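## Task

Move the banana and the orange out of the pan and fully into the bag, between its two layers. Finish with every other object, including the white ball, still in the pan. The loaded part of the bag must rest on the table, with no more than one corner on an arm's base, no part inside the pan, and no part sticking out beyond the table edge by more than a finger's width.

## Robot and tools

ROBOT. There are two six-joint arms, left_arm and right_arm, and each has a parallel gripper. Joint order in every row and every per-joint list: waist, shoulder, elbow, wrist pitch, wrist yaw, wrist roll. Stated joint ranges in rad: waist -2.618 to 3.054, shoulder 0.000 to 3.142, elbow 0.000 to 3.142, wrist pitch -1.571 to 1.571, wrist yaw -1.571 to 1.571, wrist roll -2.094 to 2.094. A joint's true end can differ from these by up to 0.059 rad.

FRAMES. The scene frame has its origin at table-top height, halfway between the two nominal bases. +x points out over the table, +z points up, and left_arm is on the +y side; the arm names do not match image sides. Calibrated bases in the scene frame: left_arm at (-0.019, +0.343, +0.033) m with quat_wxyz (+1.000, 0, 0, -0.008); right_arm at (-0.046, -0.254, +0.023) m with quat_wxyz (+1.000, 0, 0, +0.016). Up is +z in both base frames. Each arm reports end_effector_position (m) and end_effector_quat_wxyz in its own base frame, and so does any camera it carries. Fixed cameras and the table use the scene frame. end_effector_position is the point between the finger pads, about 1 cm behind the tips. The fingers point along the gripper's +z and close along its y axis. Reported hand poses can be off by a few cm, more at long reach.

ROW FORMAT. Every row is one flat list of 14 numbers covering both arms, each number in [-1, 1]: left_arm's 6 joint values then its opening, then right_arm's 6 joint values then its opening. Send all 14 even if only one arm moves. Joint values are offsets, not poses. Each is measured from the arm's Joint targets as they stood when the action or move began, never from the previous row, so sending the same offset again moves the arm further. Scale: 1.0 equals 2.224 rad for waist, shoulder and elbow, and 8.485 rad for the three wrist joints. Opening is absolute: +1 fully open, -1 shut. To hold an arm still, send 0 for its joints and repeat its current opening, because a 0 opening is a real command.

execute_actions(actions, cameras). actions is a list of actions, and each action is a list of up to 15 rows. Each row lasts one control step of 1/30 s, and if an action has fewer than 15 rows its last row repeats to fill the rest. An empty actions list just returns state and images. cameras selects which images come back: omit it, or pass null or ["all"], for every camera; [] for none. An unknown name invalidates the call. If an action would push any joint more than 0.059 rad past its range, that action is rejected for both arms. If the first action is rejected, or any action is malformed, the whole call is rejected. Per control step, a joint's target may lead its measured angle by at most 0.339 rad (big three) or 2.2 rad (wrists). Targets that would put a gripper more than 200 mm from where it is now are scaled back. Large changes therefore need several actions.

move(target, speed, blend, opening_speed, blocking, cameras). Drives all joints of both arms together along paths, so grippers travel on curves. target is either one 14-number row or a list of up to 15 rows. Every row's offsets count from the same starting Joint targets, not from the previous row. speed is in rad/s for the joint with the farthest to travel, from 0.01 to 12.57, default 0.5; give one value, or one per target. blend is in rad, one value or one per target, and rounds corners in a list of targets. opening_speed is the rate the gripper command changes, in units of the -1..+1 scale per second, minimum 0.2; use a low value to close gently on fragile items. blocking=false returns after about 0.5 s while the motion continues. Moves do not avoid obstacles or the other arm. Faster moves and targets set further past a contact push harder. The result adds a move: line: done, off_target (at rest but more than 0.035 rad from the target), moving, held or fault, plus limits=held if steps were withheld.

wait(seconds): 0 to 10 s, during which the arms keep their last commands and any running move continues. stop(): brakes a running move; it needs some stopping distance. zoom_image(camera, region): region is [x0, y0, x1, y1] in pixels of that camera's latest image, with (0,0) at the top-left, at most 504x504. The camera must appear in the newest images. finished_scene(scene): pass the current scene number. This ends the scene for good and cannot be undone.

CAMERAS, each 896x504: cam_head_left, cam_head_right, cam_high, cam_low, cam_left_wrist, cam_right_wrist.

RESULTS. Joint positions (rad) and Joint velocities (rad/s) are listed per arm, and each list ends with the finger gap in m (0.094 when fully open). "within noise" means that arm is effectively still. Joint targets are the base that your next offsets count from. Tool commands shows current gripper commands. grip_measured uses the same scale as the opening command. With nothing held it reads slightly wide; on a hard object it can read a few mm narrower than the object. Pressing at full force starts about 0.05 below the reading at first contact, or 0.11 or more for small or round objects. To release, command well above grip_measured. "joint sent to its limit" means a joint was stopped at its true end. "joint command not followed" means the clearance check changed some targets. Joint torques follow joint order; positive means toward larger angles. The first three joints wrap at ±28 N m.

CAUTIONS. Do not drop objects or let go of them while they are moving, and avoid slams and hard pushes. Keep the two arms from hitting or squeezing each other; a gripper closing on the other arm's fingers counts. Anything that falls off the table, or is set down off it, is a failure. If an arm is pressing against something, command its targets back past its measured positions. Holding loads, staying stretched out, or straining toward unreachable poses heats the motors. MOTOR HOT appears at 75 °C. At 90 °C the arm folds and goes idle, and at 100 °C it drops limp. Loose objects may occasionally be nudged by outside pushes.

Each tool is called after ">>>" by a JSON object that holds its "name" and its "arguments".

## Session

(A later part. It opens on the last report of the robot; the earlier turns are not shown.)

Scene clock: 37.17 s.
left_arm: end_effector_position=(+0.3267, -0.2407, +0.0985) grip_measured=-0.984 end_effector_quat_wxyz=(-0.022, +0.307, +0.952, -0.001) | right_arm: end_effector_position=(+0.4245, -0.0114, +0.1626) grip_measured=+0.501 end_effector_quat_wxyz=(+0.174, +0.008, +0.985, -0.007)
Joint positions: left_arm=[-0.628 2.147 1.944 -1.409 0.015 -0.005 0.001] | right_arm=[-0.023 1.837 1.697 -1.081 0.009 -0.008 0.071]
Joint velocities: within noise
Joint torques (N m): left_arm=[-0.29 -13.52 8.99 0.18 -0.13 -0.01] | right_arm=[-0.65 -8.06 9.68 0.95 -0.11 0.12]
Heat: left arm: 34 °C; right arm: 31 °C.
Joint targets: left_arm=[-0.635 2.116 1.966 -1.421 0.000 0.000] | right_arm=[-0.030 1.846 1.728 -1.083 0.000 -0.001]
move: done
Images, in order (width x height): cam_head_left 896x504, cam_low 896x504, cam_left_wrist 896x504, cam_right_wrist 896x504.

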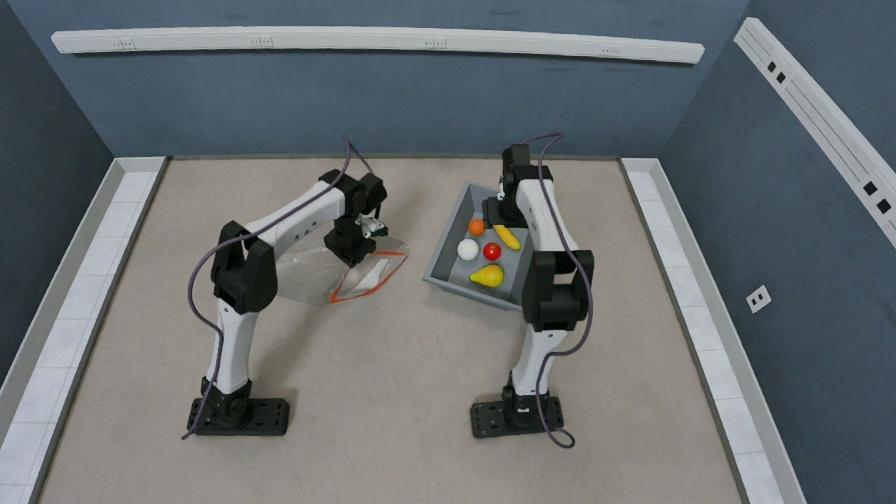

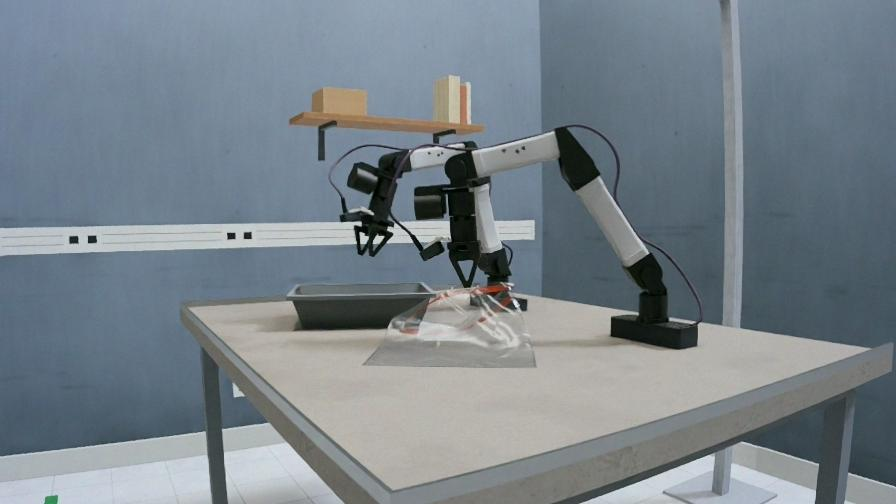

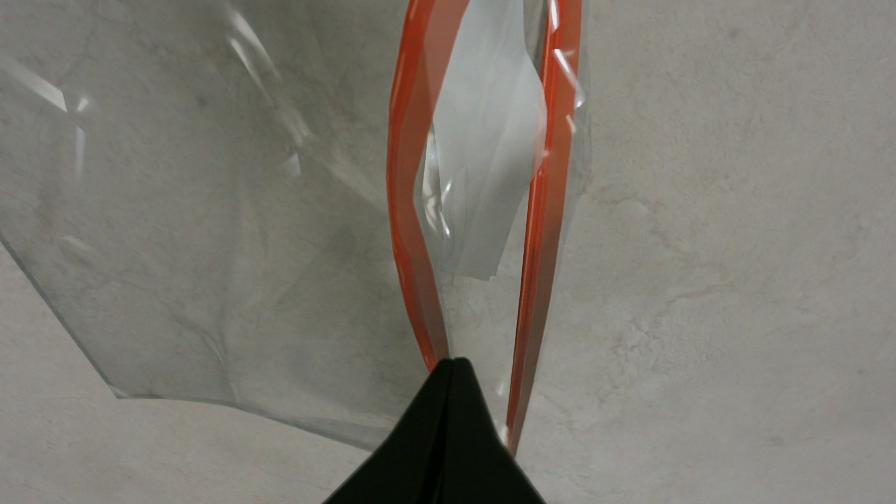

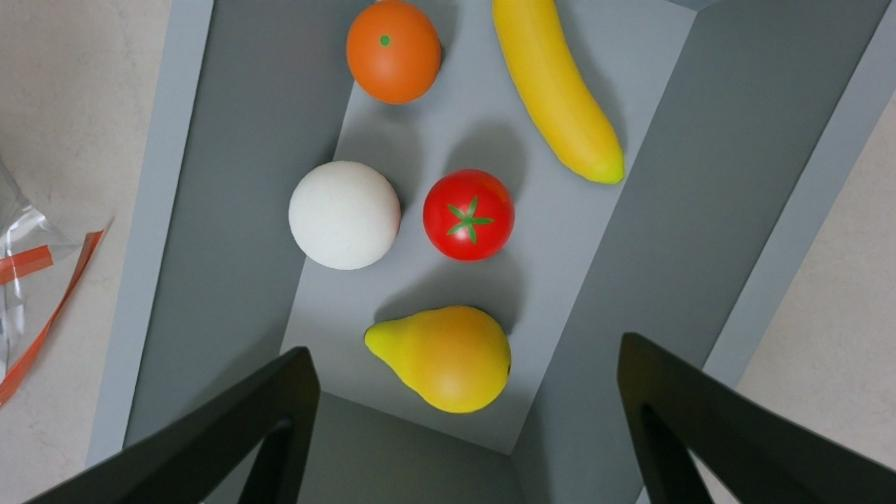

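>>> {"name": "move", "arguments": {"target": [0,0,0,0,0,0,-1,0.0263,0.2691,0.2799,-0.0204,0,0.2346,0.28], "speed": 0.6, "cameras": ["cam_right_wrist","cam_head_right"]}}

Scene clock: 42.63 s.
left_arm: end_effector_position=(+0.3267, -0.2407, +0.0986) grip_measured=-0.984 end_effector_quat_wxyz=(-0.022, +0.307, +0.952, -0.001) | right_arm: end_effector_position=(+0.5220, +0.0099, +0.0789) grip_measured=+0.281 end_effector_quat_wxyz=(+0.060, +0.826, +0.553, +0.088)
Joint positions: left_arm=[-0.628 2.147 1.945 -1.41 0.015 -0.005 0.001] | right_arm=[0.021 2.431 2.324 -1.251 0.007 1.982 0.06]
Joint velocities: within noise
Joint torques (N m): left_arm=[-0.28 -13.5 8.98 0.17 -0.13 0] | right_arm=[0.69 -11.71 8.9 0.54 -0.05 0.11]
Heat: left arm: 36 °C; right arm: 31 °C.
Joint targets: left_arm=[-0.635 2.116 1.966 -1.421 0.000 0.000] | right_arm=[0.028 2.445 2.351 -1.256 0.000 1.990]
move: done
Images, in order (width x height): cam_head_right 896x504, cam_right_wrist 896x504.

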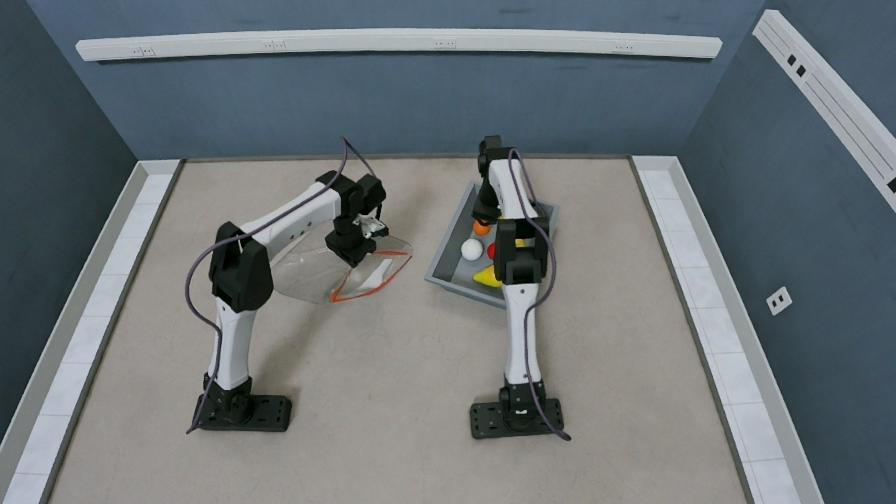

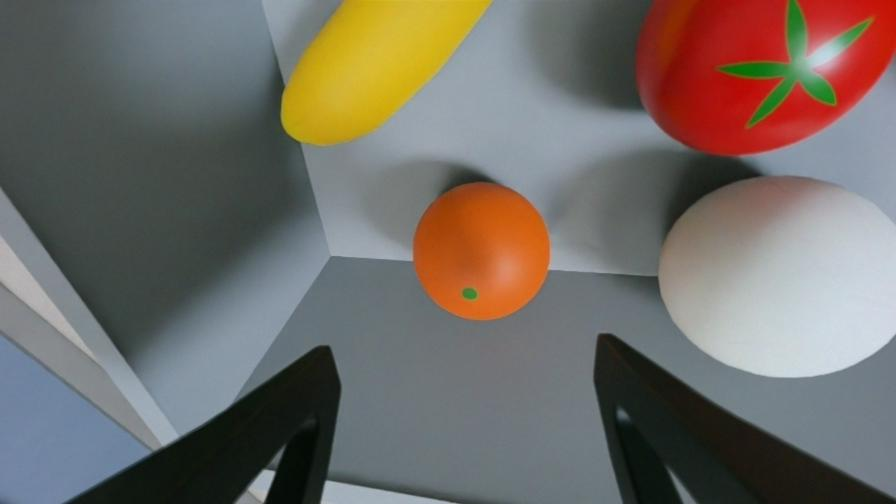

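>>> {"name": "move", "arguments": {"target": [0,0,0,0,0,0,-1,0.0022,0.0162,-0.0964,0.0295,0,0,0.28], "speed": 0.12, "cameras": ["cam_right_wrist"]}}

Scene clock: 46.27 s.
left_arm: end_effector_position=(+0.3267, -0.2407, +0.0986) grip_measured=-0.984 end_effector_quat_wxyz=(-0.022, +0.307, +0.952, -0.001) | right_arm: end_effector_position=(+0.5324, +0.0126, +0.0172) grip_measured=+0.281 end_effector_quat_wxyz=(+0.064, +0.824, +0.555, +0.093)
Joint positions: left_arm=[-0.628 2.147 1.945 -1.41 0.015 -0.005 0.001] | right_arm=[0.026 2.466 2.14 -1.018 0.007 1.983 0.06]
Joint velocities: within noise
Joint torques (N m): left_arm=[-0.29 -13.5 8.94 0.18 -0.13 0] | right_arm=[0.76 -11.92 6.12 0.71 -0.05 0.12]
Heat: left arm: 36 °C; right arm: 32 °C.
Joint targets: left_arm=[-0.635 2.116 1.966 -1.421 0.000 0.000] | right_arm=[0.033 2.481 2.136 -1.006 0.000 1.990]
move: done
Images, in order (width x height): cam_right_wrist 896x504.

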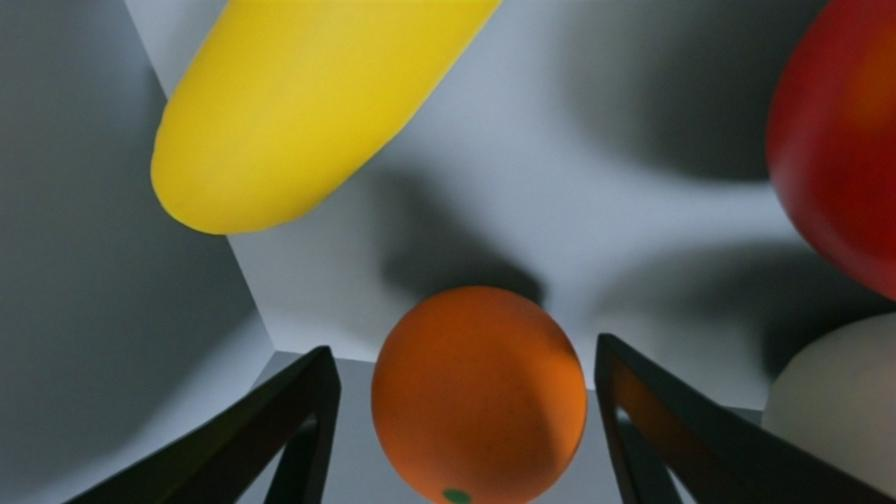

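>>> {"name": "move", "arguments": {"target": [0,0,0,0,0,0,-1,0,0,0,0,0,0,-0.08], "opening_speed": 0.3, "cameras": ["cam_right_wrist"]}}

Scene clock: 48.10 s.
left_arm: end_effector_position=(+0.3267, -0.2407, +0.0986) grip_measured=-0.984 end_effector_quat_wxyz=(-0.022, +0.307, +0.952, -0.001) | right_arm: end_effector_position=(+0.5326, +0.0126, +0.0173) grip_measured=-0.075 end_effector_quat_wxyz=(+0.064, +0.824, +0.555, +0.094)
Joint positions: left_arm=[-0.628 2.147 1.945 -1.41 0.015 -0.005 0.001] | right_arm=[0.026 2.466 2.14 -1.017 0.007 1.983 0.043]
Joint velocities: within noise
Joint torques (N m): left_arm=[-0.25 -13.49 9.01 0.17 -0.11 0] | right_arm=[0.76 -11.9 6.12 0.72 -0.05 0.11]
Heat: left arm: 37 °C; right arm: 33 °C.
Joint targets: left_arm=[-0.635 2.116 1.966 -1.421 0.000 0.000] | right_arm=[0.033 2.481 2.136 -1.006 0.000 1.990]
move: done
Images, in order (width x height): cam_right_wrist 896x504.

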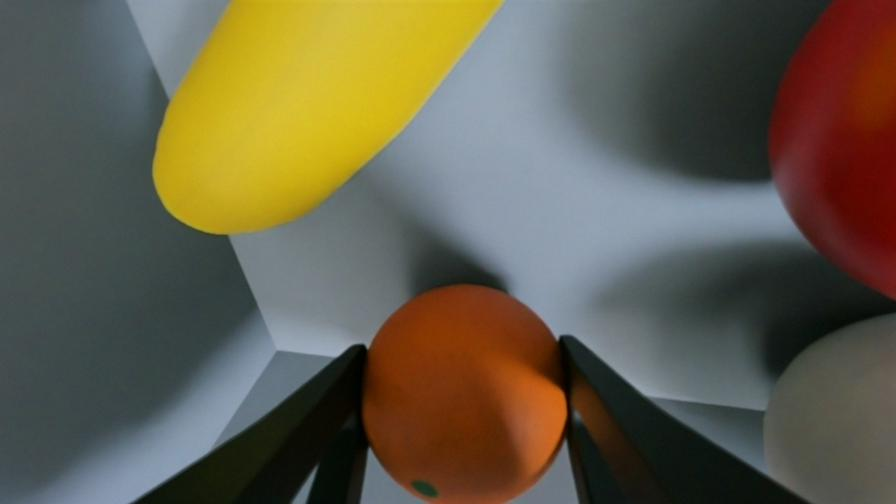

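>>> {"name": "move", "arguments": {"target": [0,0,0,0,0,0,-1,0,0,0,0,0,0,-0.25], "opening_speed": 0.4, "cameras": []}}

>>> {"name": "move", "arguments": {"target": [[0,0,0,0,0,0,-1,-0.0022,-0.0162,0.0964,-0.0295,0,0,-0.25],[0,0,0,0,0,0,-1,-0.0022,-0.2856,-0.1835,-0.0091,0,0,-0.25],[0,0,0,0,0,0,-1,0.0077,-0.8606,-0.8165,0.0946,0,-0.2345,-0.25]], "speed": [0.2,0.5,0.6], "blend": [0.02,0.1,0], "cameras": ["cam_right_wrist","cam_low","cam_left_wrist"]}}

Scene clock: 49.37 s.
left_arm: end_effector_position=(+0.3267, -0.2407, +0.0986) grip_measured=-0.984 end_effector_quat_wxyz=(-0.022, +0.307, +0.952, -0.001) | right_arm: end_effector_position=(+0.5326, +0.0126, +0.0173) grip_measured=-0.205 end_effector_quat_wxyz=(+0.064, +0.824, +0.555, +0.094)
Joint positions: left_arm=[-0.628 2.147 1.945 -1.41 0.015 -0.005 0.001] | right_arm=[0.026 2.466 2.14 -1.017 0.007 1.983 0.037]
Joint velocities: within noise
Joint torques (N m): left_arm=[-0.29 -13.48 8.96 0.17 -0.13 0] | right_arm=[0.76 -11.9 6.11 0.73 -0.06 0.11]
Heat: left arm: 37 °C; right arm: 34 °C.
Joint targets: left_arm=[-0.635 2.116 1.966 -1.421 0.000 0.000] | right_arm=[0.033 2.481 2.136 -1.006 0.000 1.990]
move: done
No camera images: "cameras" was empty.

Scene clock: 56.00 s.
left_arm: end_effector_position=(+0.3267, -0.2406, +0.0986) grip_measured=-0.984 end_effector_quat_wxyz=(-0.022, +0.307, +0.952, -0.001) | right_arm: end_effector_position=(+0.2686, +0.0103, +0.1408) grip_measured=-0.217 end_effector_quat_wxyz=(+0.520, -0.013, +0.854, +0.010)
Joint positions: left_arm=[-0.628 2.147 1.945 -1.41 0.015 -0.005 0.001] | right_arm=[0.043 0.574 0.322 -0.227 0.007 0.008 0.037]
Joint velocities: within noise
Joint torques (N m): left_arm=[-0.28 -13.49 8.98 0.18 -0.13 0] | right_arm=[0.76 -0.62 7.42 2.03 -0.09 -0.07]
Heat: left arm: 38 °C; right arm: 36 °C.
Joint targets: left_arm=[-0.635 2.116 1.966 -1.421 -0.001 0.000] | right_arm=[0.050 0.566 0.320 -0.203 0.000 0.000]
move: done
Images, in order (width x height): cam_low 896x504, cam_left_wrist 896x504, cam_right_wrist 896x504.

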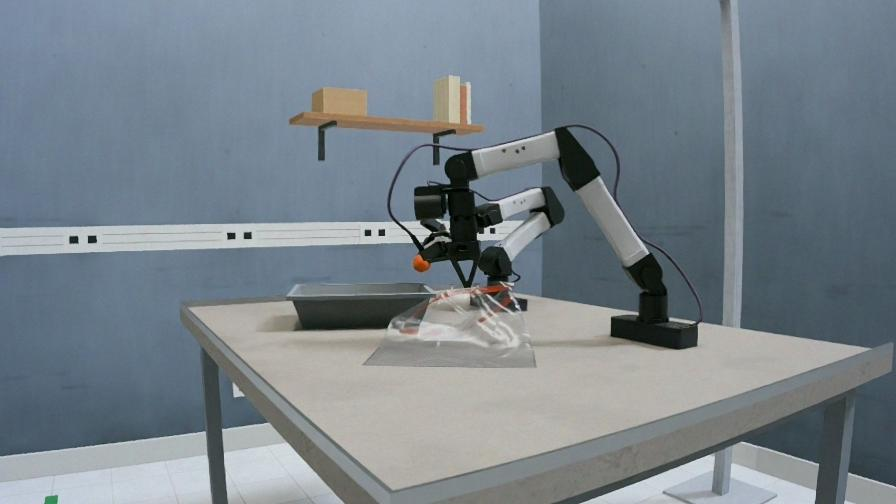

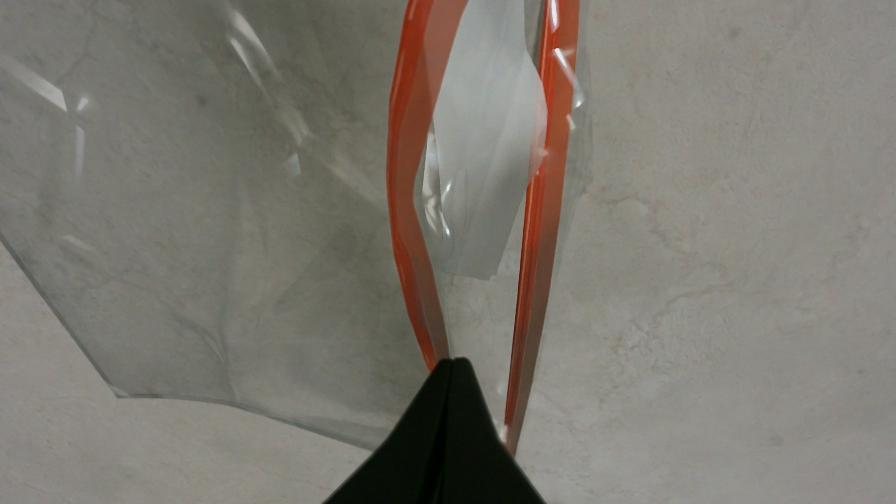

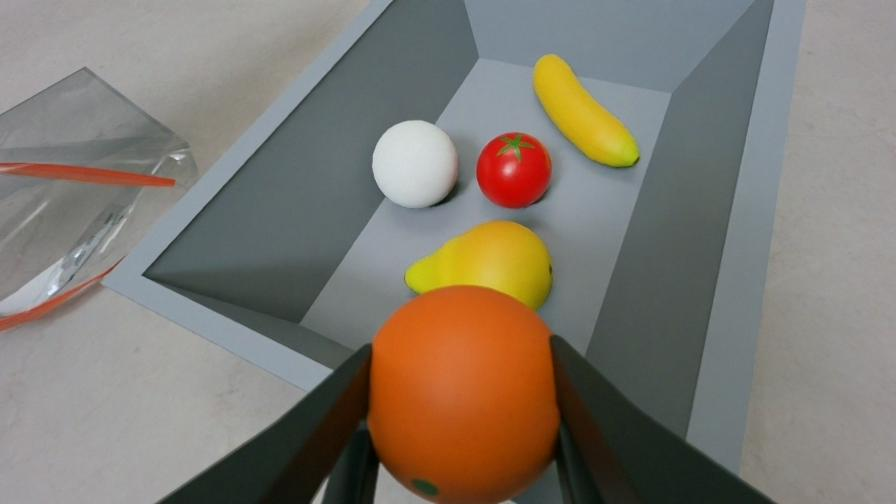

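>>> {"name": "move", "arguments": {"target": [0,0,0,0,0,0,-1,0.292,0,0,0,0,-0.185,-0.25], "speed": 0.7, "cameras": ["cam_right_wrist","cam_low","cam_head_right"]}}

Scene clock: 70.27 s.
left_arm: end_effector_position=(+0.3267, -0.2406, +0.0986) grip_measured=-0.984 end_effector_quat_wxyz=(-0.022, +0.307, +0.952, -0.001) | right_arm: end_effector_position=(+0.2077, +0.1709, +0.1412) grip_measured=-0.217 end_effector_quat_wxyz=(-0.471, +0.771, -0.368, +0.222)
Joint positions: left_arm=[-0.628 2.147 1.945 -1.41 0.015 -0.005 0.001] | right_arm=[0.692 0.574 0.322 -0.225 0.006 -1.563 0.037]
Joint velocities: within noise
Joint torques (N m): left_arm=[-0.31 -13.52 9.01 0.17 -0.12 -0.01] | right_arm=[0.76 -0.58 7.41 2.05 -0.11 0.05]
Heat: left arm: 41 °C; right arm: 34 °C.
Joint targets: left_arm=[-0.635 2.116 1.966 -1.421 0.000 0.000] | right_arm=[0.700 0.566 0.320 -0.203 0.000 -1.570]
move: done
Images, in order (width x height): cam_head_right 896x504, cam_low 896x504, cam_right_wrist 896x504.

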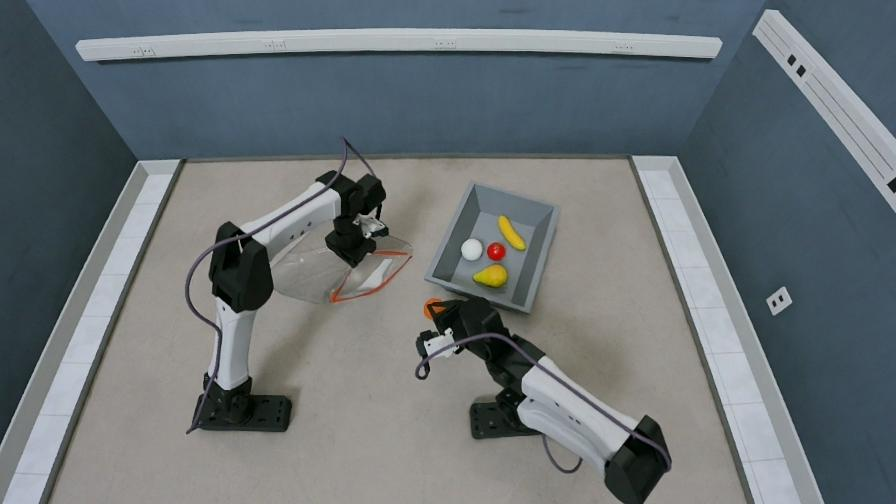

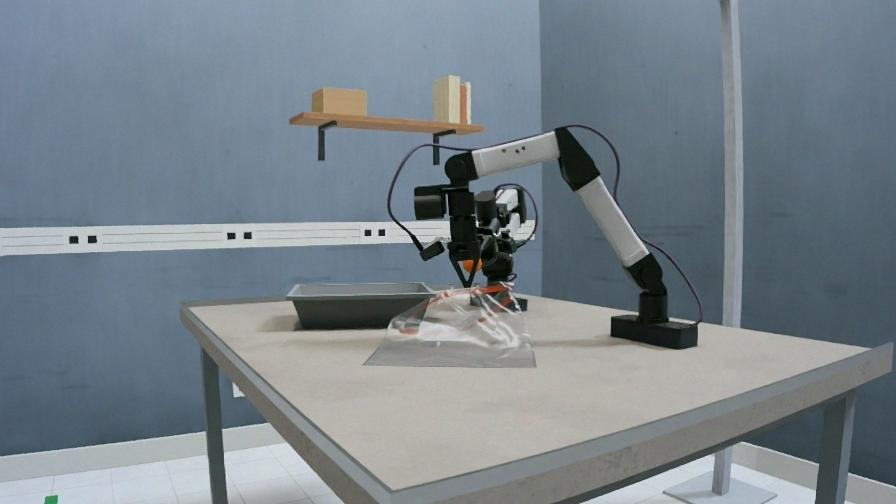

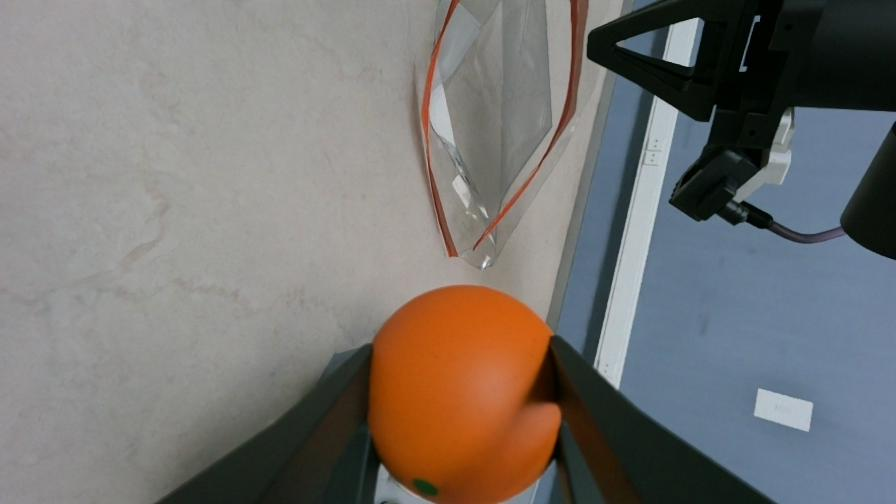

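>>> {"name": "move", "arguments": {"target": [0,0,0,0,0,0,-1,0.009,0.6587,0.0495,0.189,0,0,-0.25], "speed": 0.6, "cameras": ["cam_right_wrist","cam_left_wrist"]}}

Scene clock: 74.33 s.
left_arm: end_effector_position=(+0.3267, -0.2406, +0.0986) grip_measured=-0.984 end_effector_quat_wxyz=(-0.022, +0.307, +0.952, -0.001) | right_arm: end_effector_position=(+0.3222, +0.2768, +0.0468) grip_measured=-0.217 end_effector_quat_wxyz=(-0.563, +0.712, -0.331, +0.258)
Joint positions: left_arm=[-0.628 2.147 1.945 -1.41 0.015 -0.005 0.001] | right_arm=[0.712 2.023 0.413 1.377 0.006 -1.564 0.037]
Joint velocities: within noise
Joint torques (N m): left_arm=[-0.29 -13.52 8.96 0.18 -0.13 -0.01] | right_arm=[0.76 -6.22 4.78 2.16 -0.11 0.06]
Heat: left arm: 41 °C; right arm: 33 °C.
Joint targets: left_arm=[-0.635 2.116 1.966 -1.421 0.000 0.000] | right_arm=[0.720 2.032 0.430 1.400 0.000 -1.570]
move: done
Images, in order (width x height): cam_left_wrist 896x504, cam_right_wrist 896x504.

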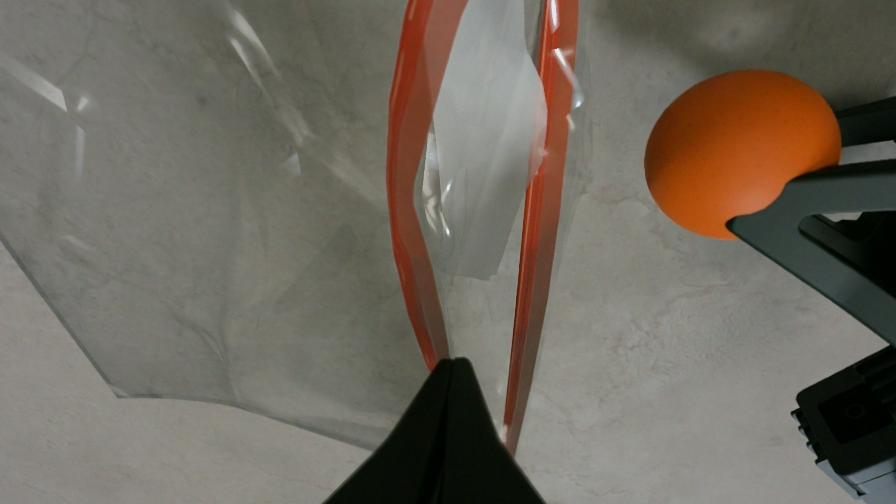

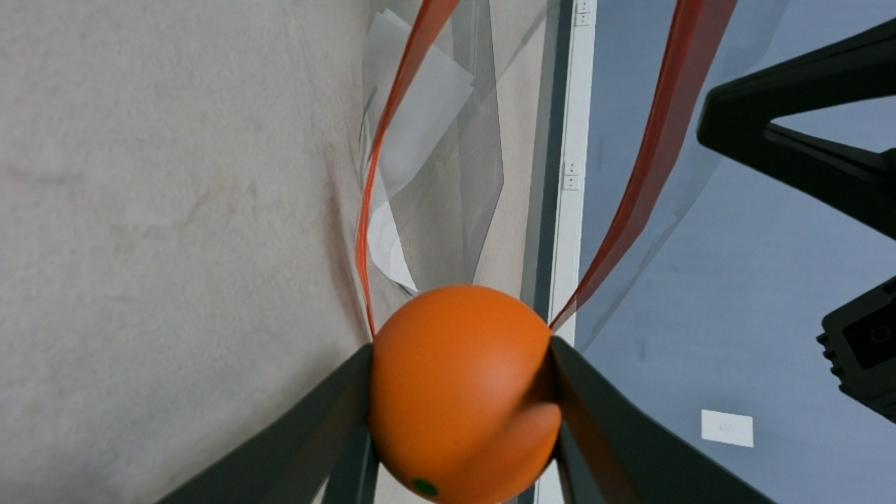

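>>> {"name": "move", "arguments": {"target": [[0,0,0,0,0,0,-1,0.0135,-0.0216,0,-0.0053,0,0,-0.25],[0,0,0,0,0,0,-1,0.0135,0.0697,0.2136,-0.0375,0,0,-0.25]], "speed": 0.25, "blend": 0.02, "cameras": ["cam_right_wrist","cam_left_wrist","cam_low"]}}

Scene clock: 77.57 s.
left_arm: end_effector_position=(+0.3272, -0.2400, +0.0986) grip_measured=-0.984 end_effector_quat_wxyz=(-0.021, +0.307, +0.952, +0.002) | right_arm: end_effector_position=(+0.3944, +0.3619, +0.0593) grip_measured=-0.217 end_effector_quat_wxyz=(-0.574, +0.712, -0.317, +0.252)
Joint positions: left_arm=[-0.628 2.147 1.945 -1.41 0.01 -0.005 0.001] | right_arm=[0.744 2.175 0.883 1.076 0.006 -1.564 0.037]
Joint velocities: within noise
Joint torques (N m): left_arm=[-0.31 -13.5 8.98 0.18 -0.09 0] | right_arm=[0.57 -8.7 6.93 2.05 -0.1 0.06]
Heat: left arm: 42 °C; right arm: 34 °C.
Joint targets: left_arm=[-0.635 2.116 1.966 -1.421 0.000 0.000] | right_arm=[0.750 2.187 0.905 1.082 0.000 -1.569]
move: done
Images, in order (width x height): cam_low 896x504, cam_left_wrist 896x504, cam_right_wrist 896x504.

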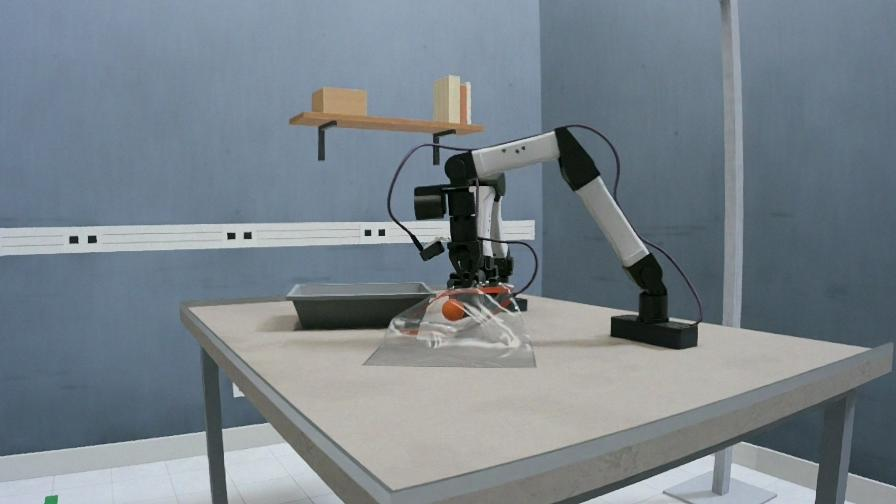

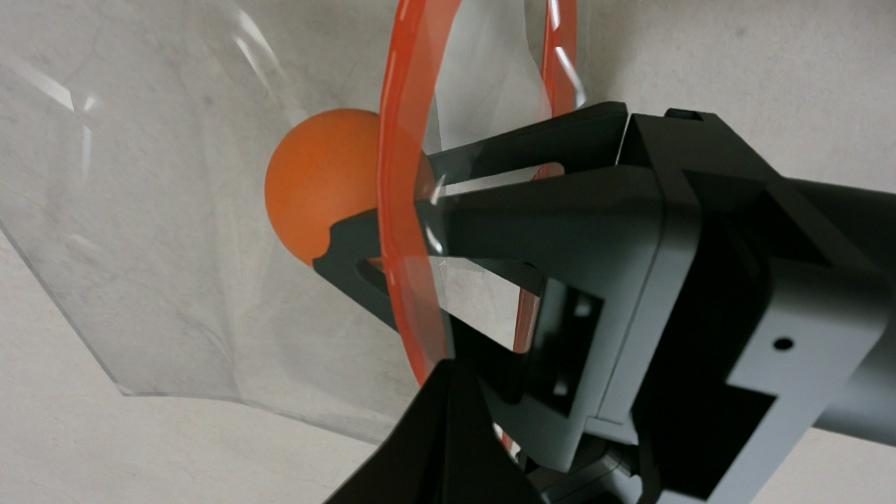

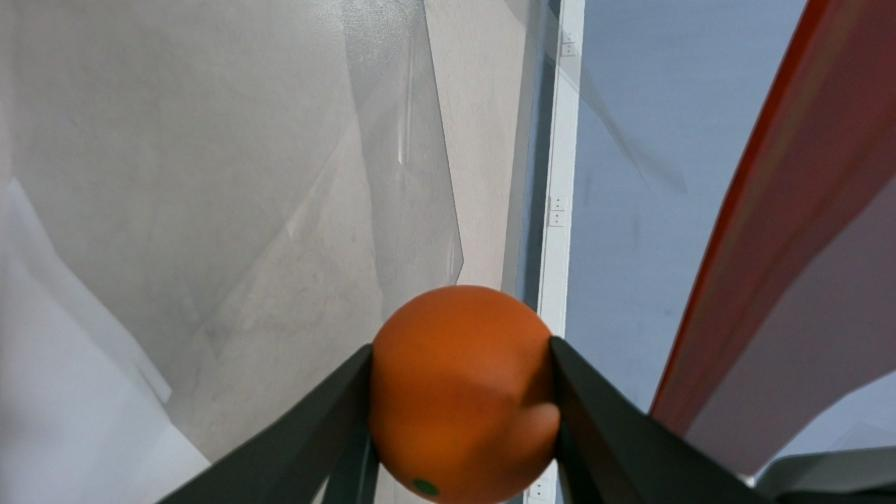

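>>> {"name": "move", "arguments": {"target": [0,0,0,0,0,0,-1,0,0.0364,0.0666,-0.0197,0,0,-0.25], "speed": 0.2}}

Scene clock: 79.73 s.
left_arm: end_effector_position=(+0.3274, -0.2397, +0.0986) grip_measured=-0.984 end_effector_quat_wxyz=(-0.021, +0.307, +0.952, +0.003) | right_arm: end_effector_position=(+0.4109, +0.3771, +0.0392) grip_measured=-0.217 end_effector_quat_wxyz=(-0.548, +0.732, -0.326, +0.241)
Joint positions: left_arm=[-0.628 2.147 1.945 -1.41 0.008 -0.005 0.001] | right_arm=[0.744 2.242 1.009 0.945 0.006 -1.565 0.037]
Joint velocities: within noise
Joint torques (N m): left_arm=[-0.32 -13.49 9.01 0.19 -0.07 0] | right_arm=[0.03 -10.59 5 1.96 -0.04 0.11]
Heat: left arm: 42 °C; right arm: 34 °C.
Joint targets: left_arm=[-0.635 2.116 1.966 -1.421 0.000 0.000] | right_arm=[0.744 2.241 1.008 0.950 0.006 -1.565]
move: held (right_arm; a check stopped the path); limits=held; right_arm: the elbow is farthest, 0.044 rad from its target
joint command not followed: on one or more control steps a check withheld the commanded joint targets of the right arm, and it was not sent them on those steps.
cause: the commanded joint targets, or the way to them, would bring a part of the robot too close to another arm (this arm's wrist (the part past the wrist pitch) and the left arm's fingers).

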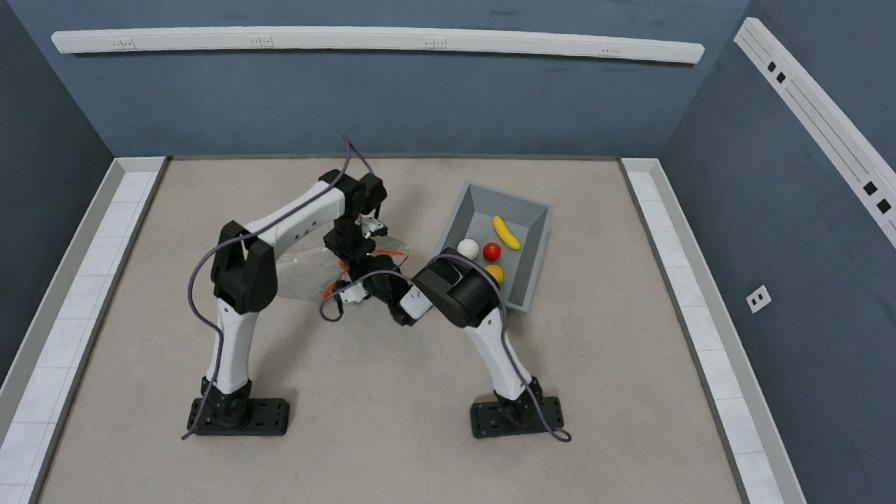

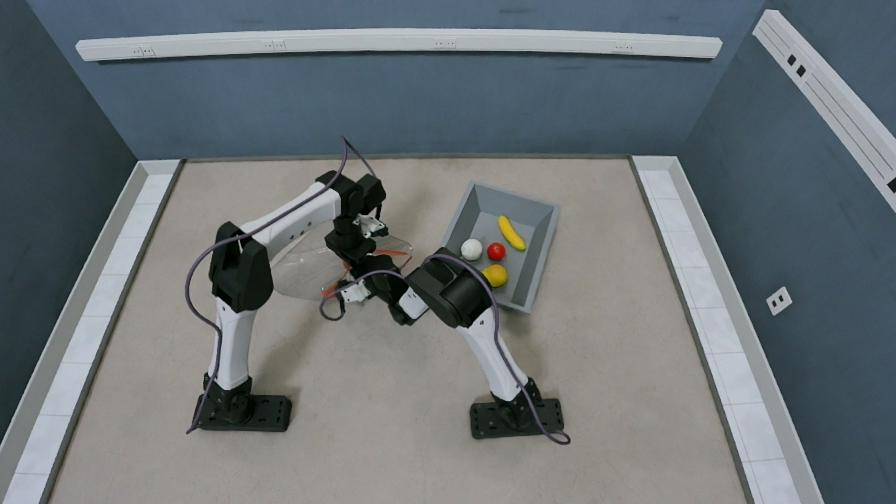

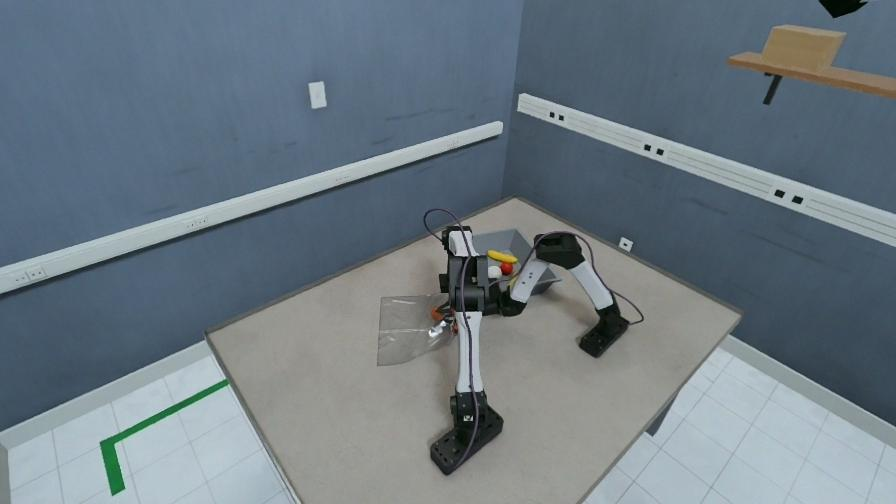

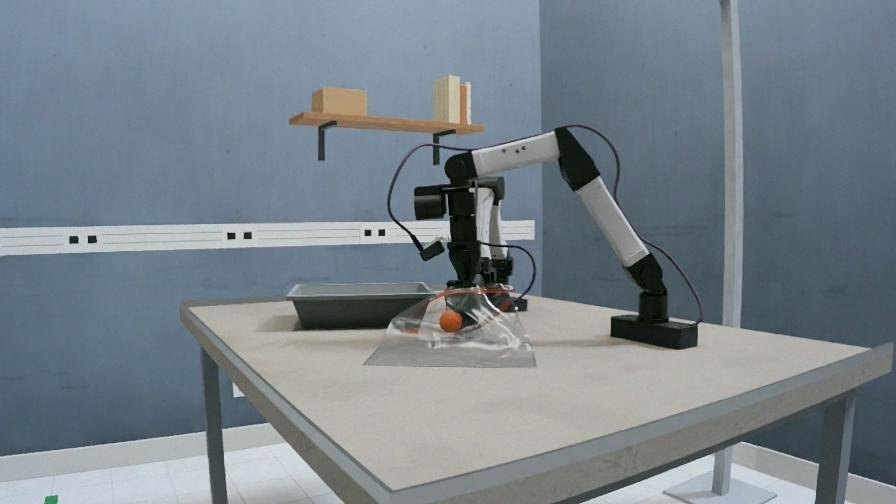

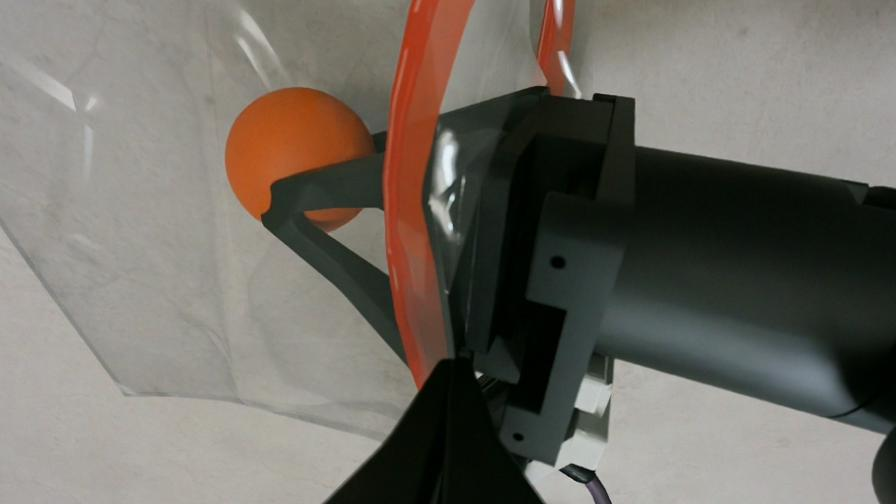

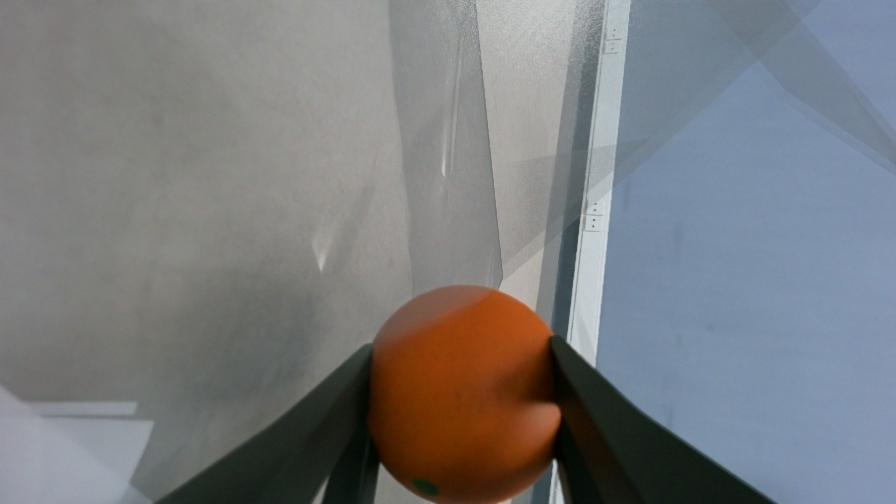

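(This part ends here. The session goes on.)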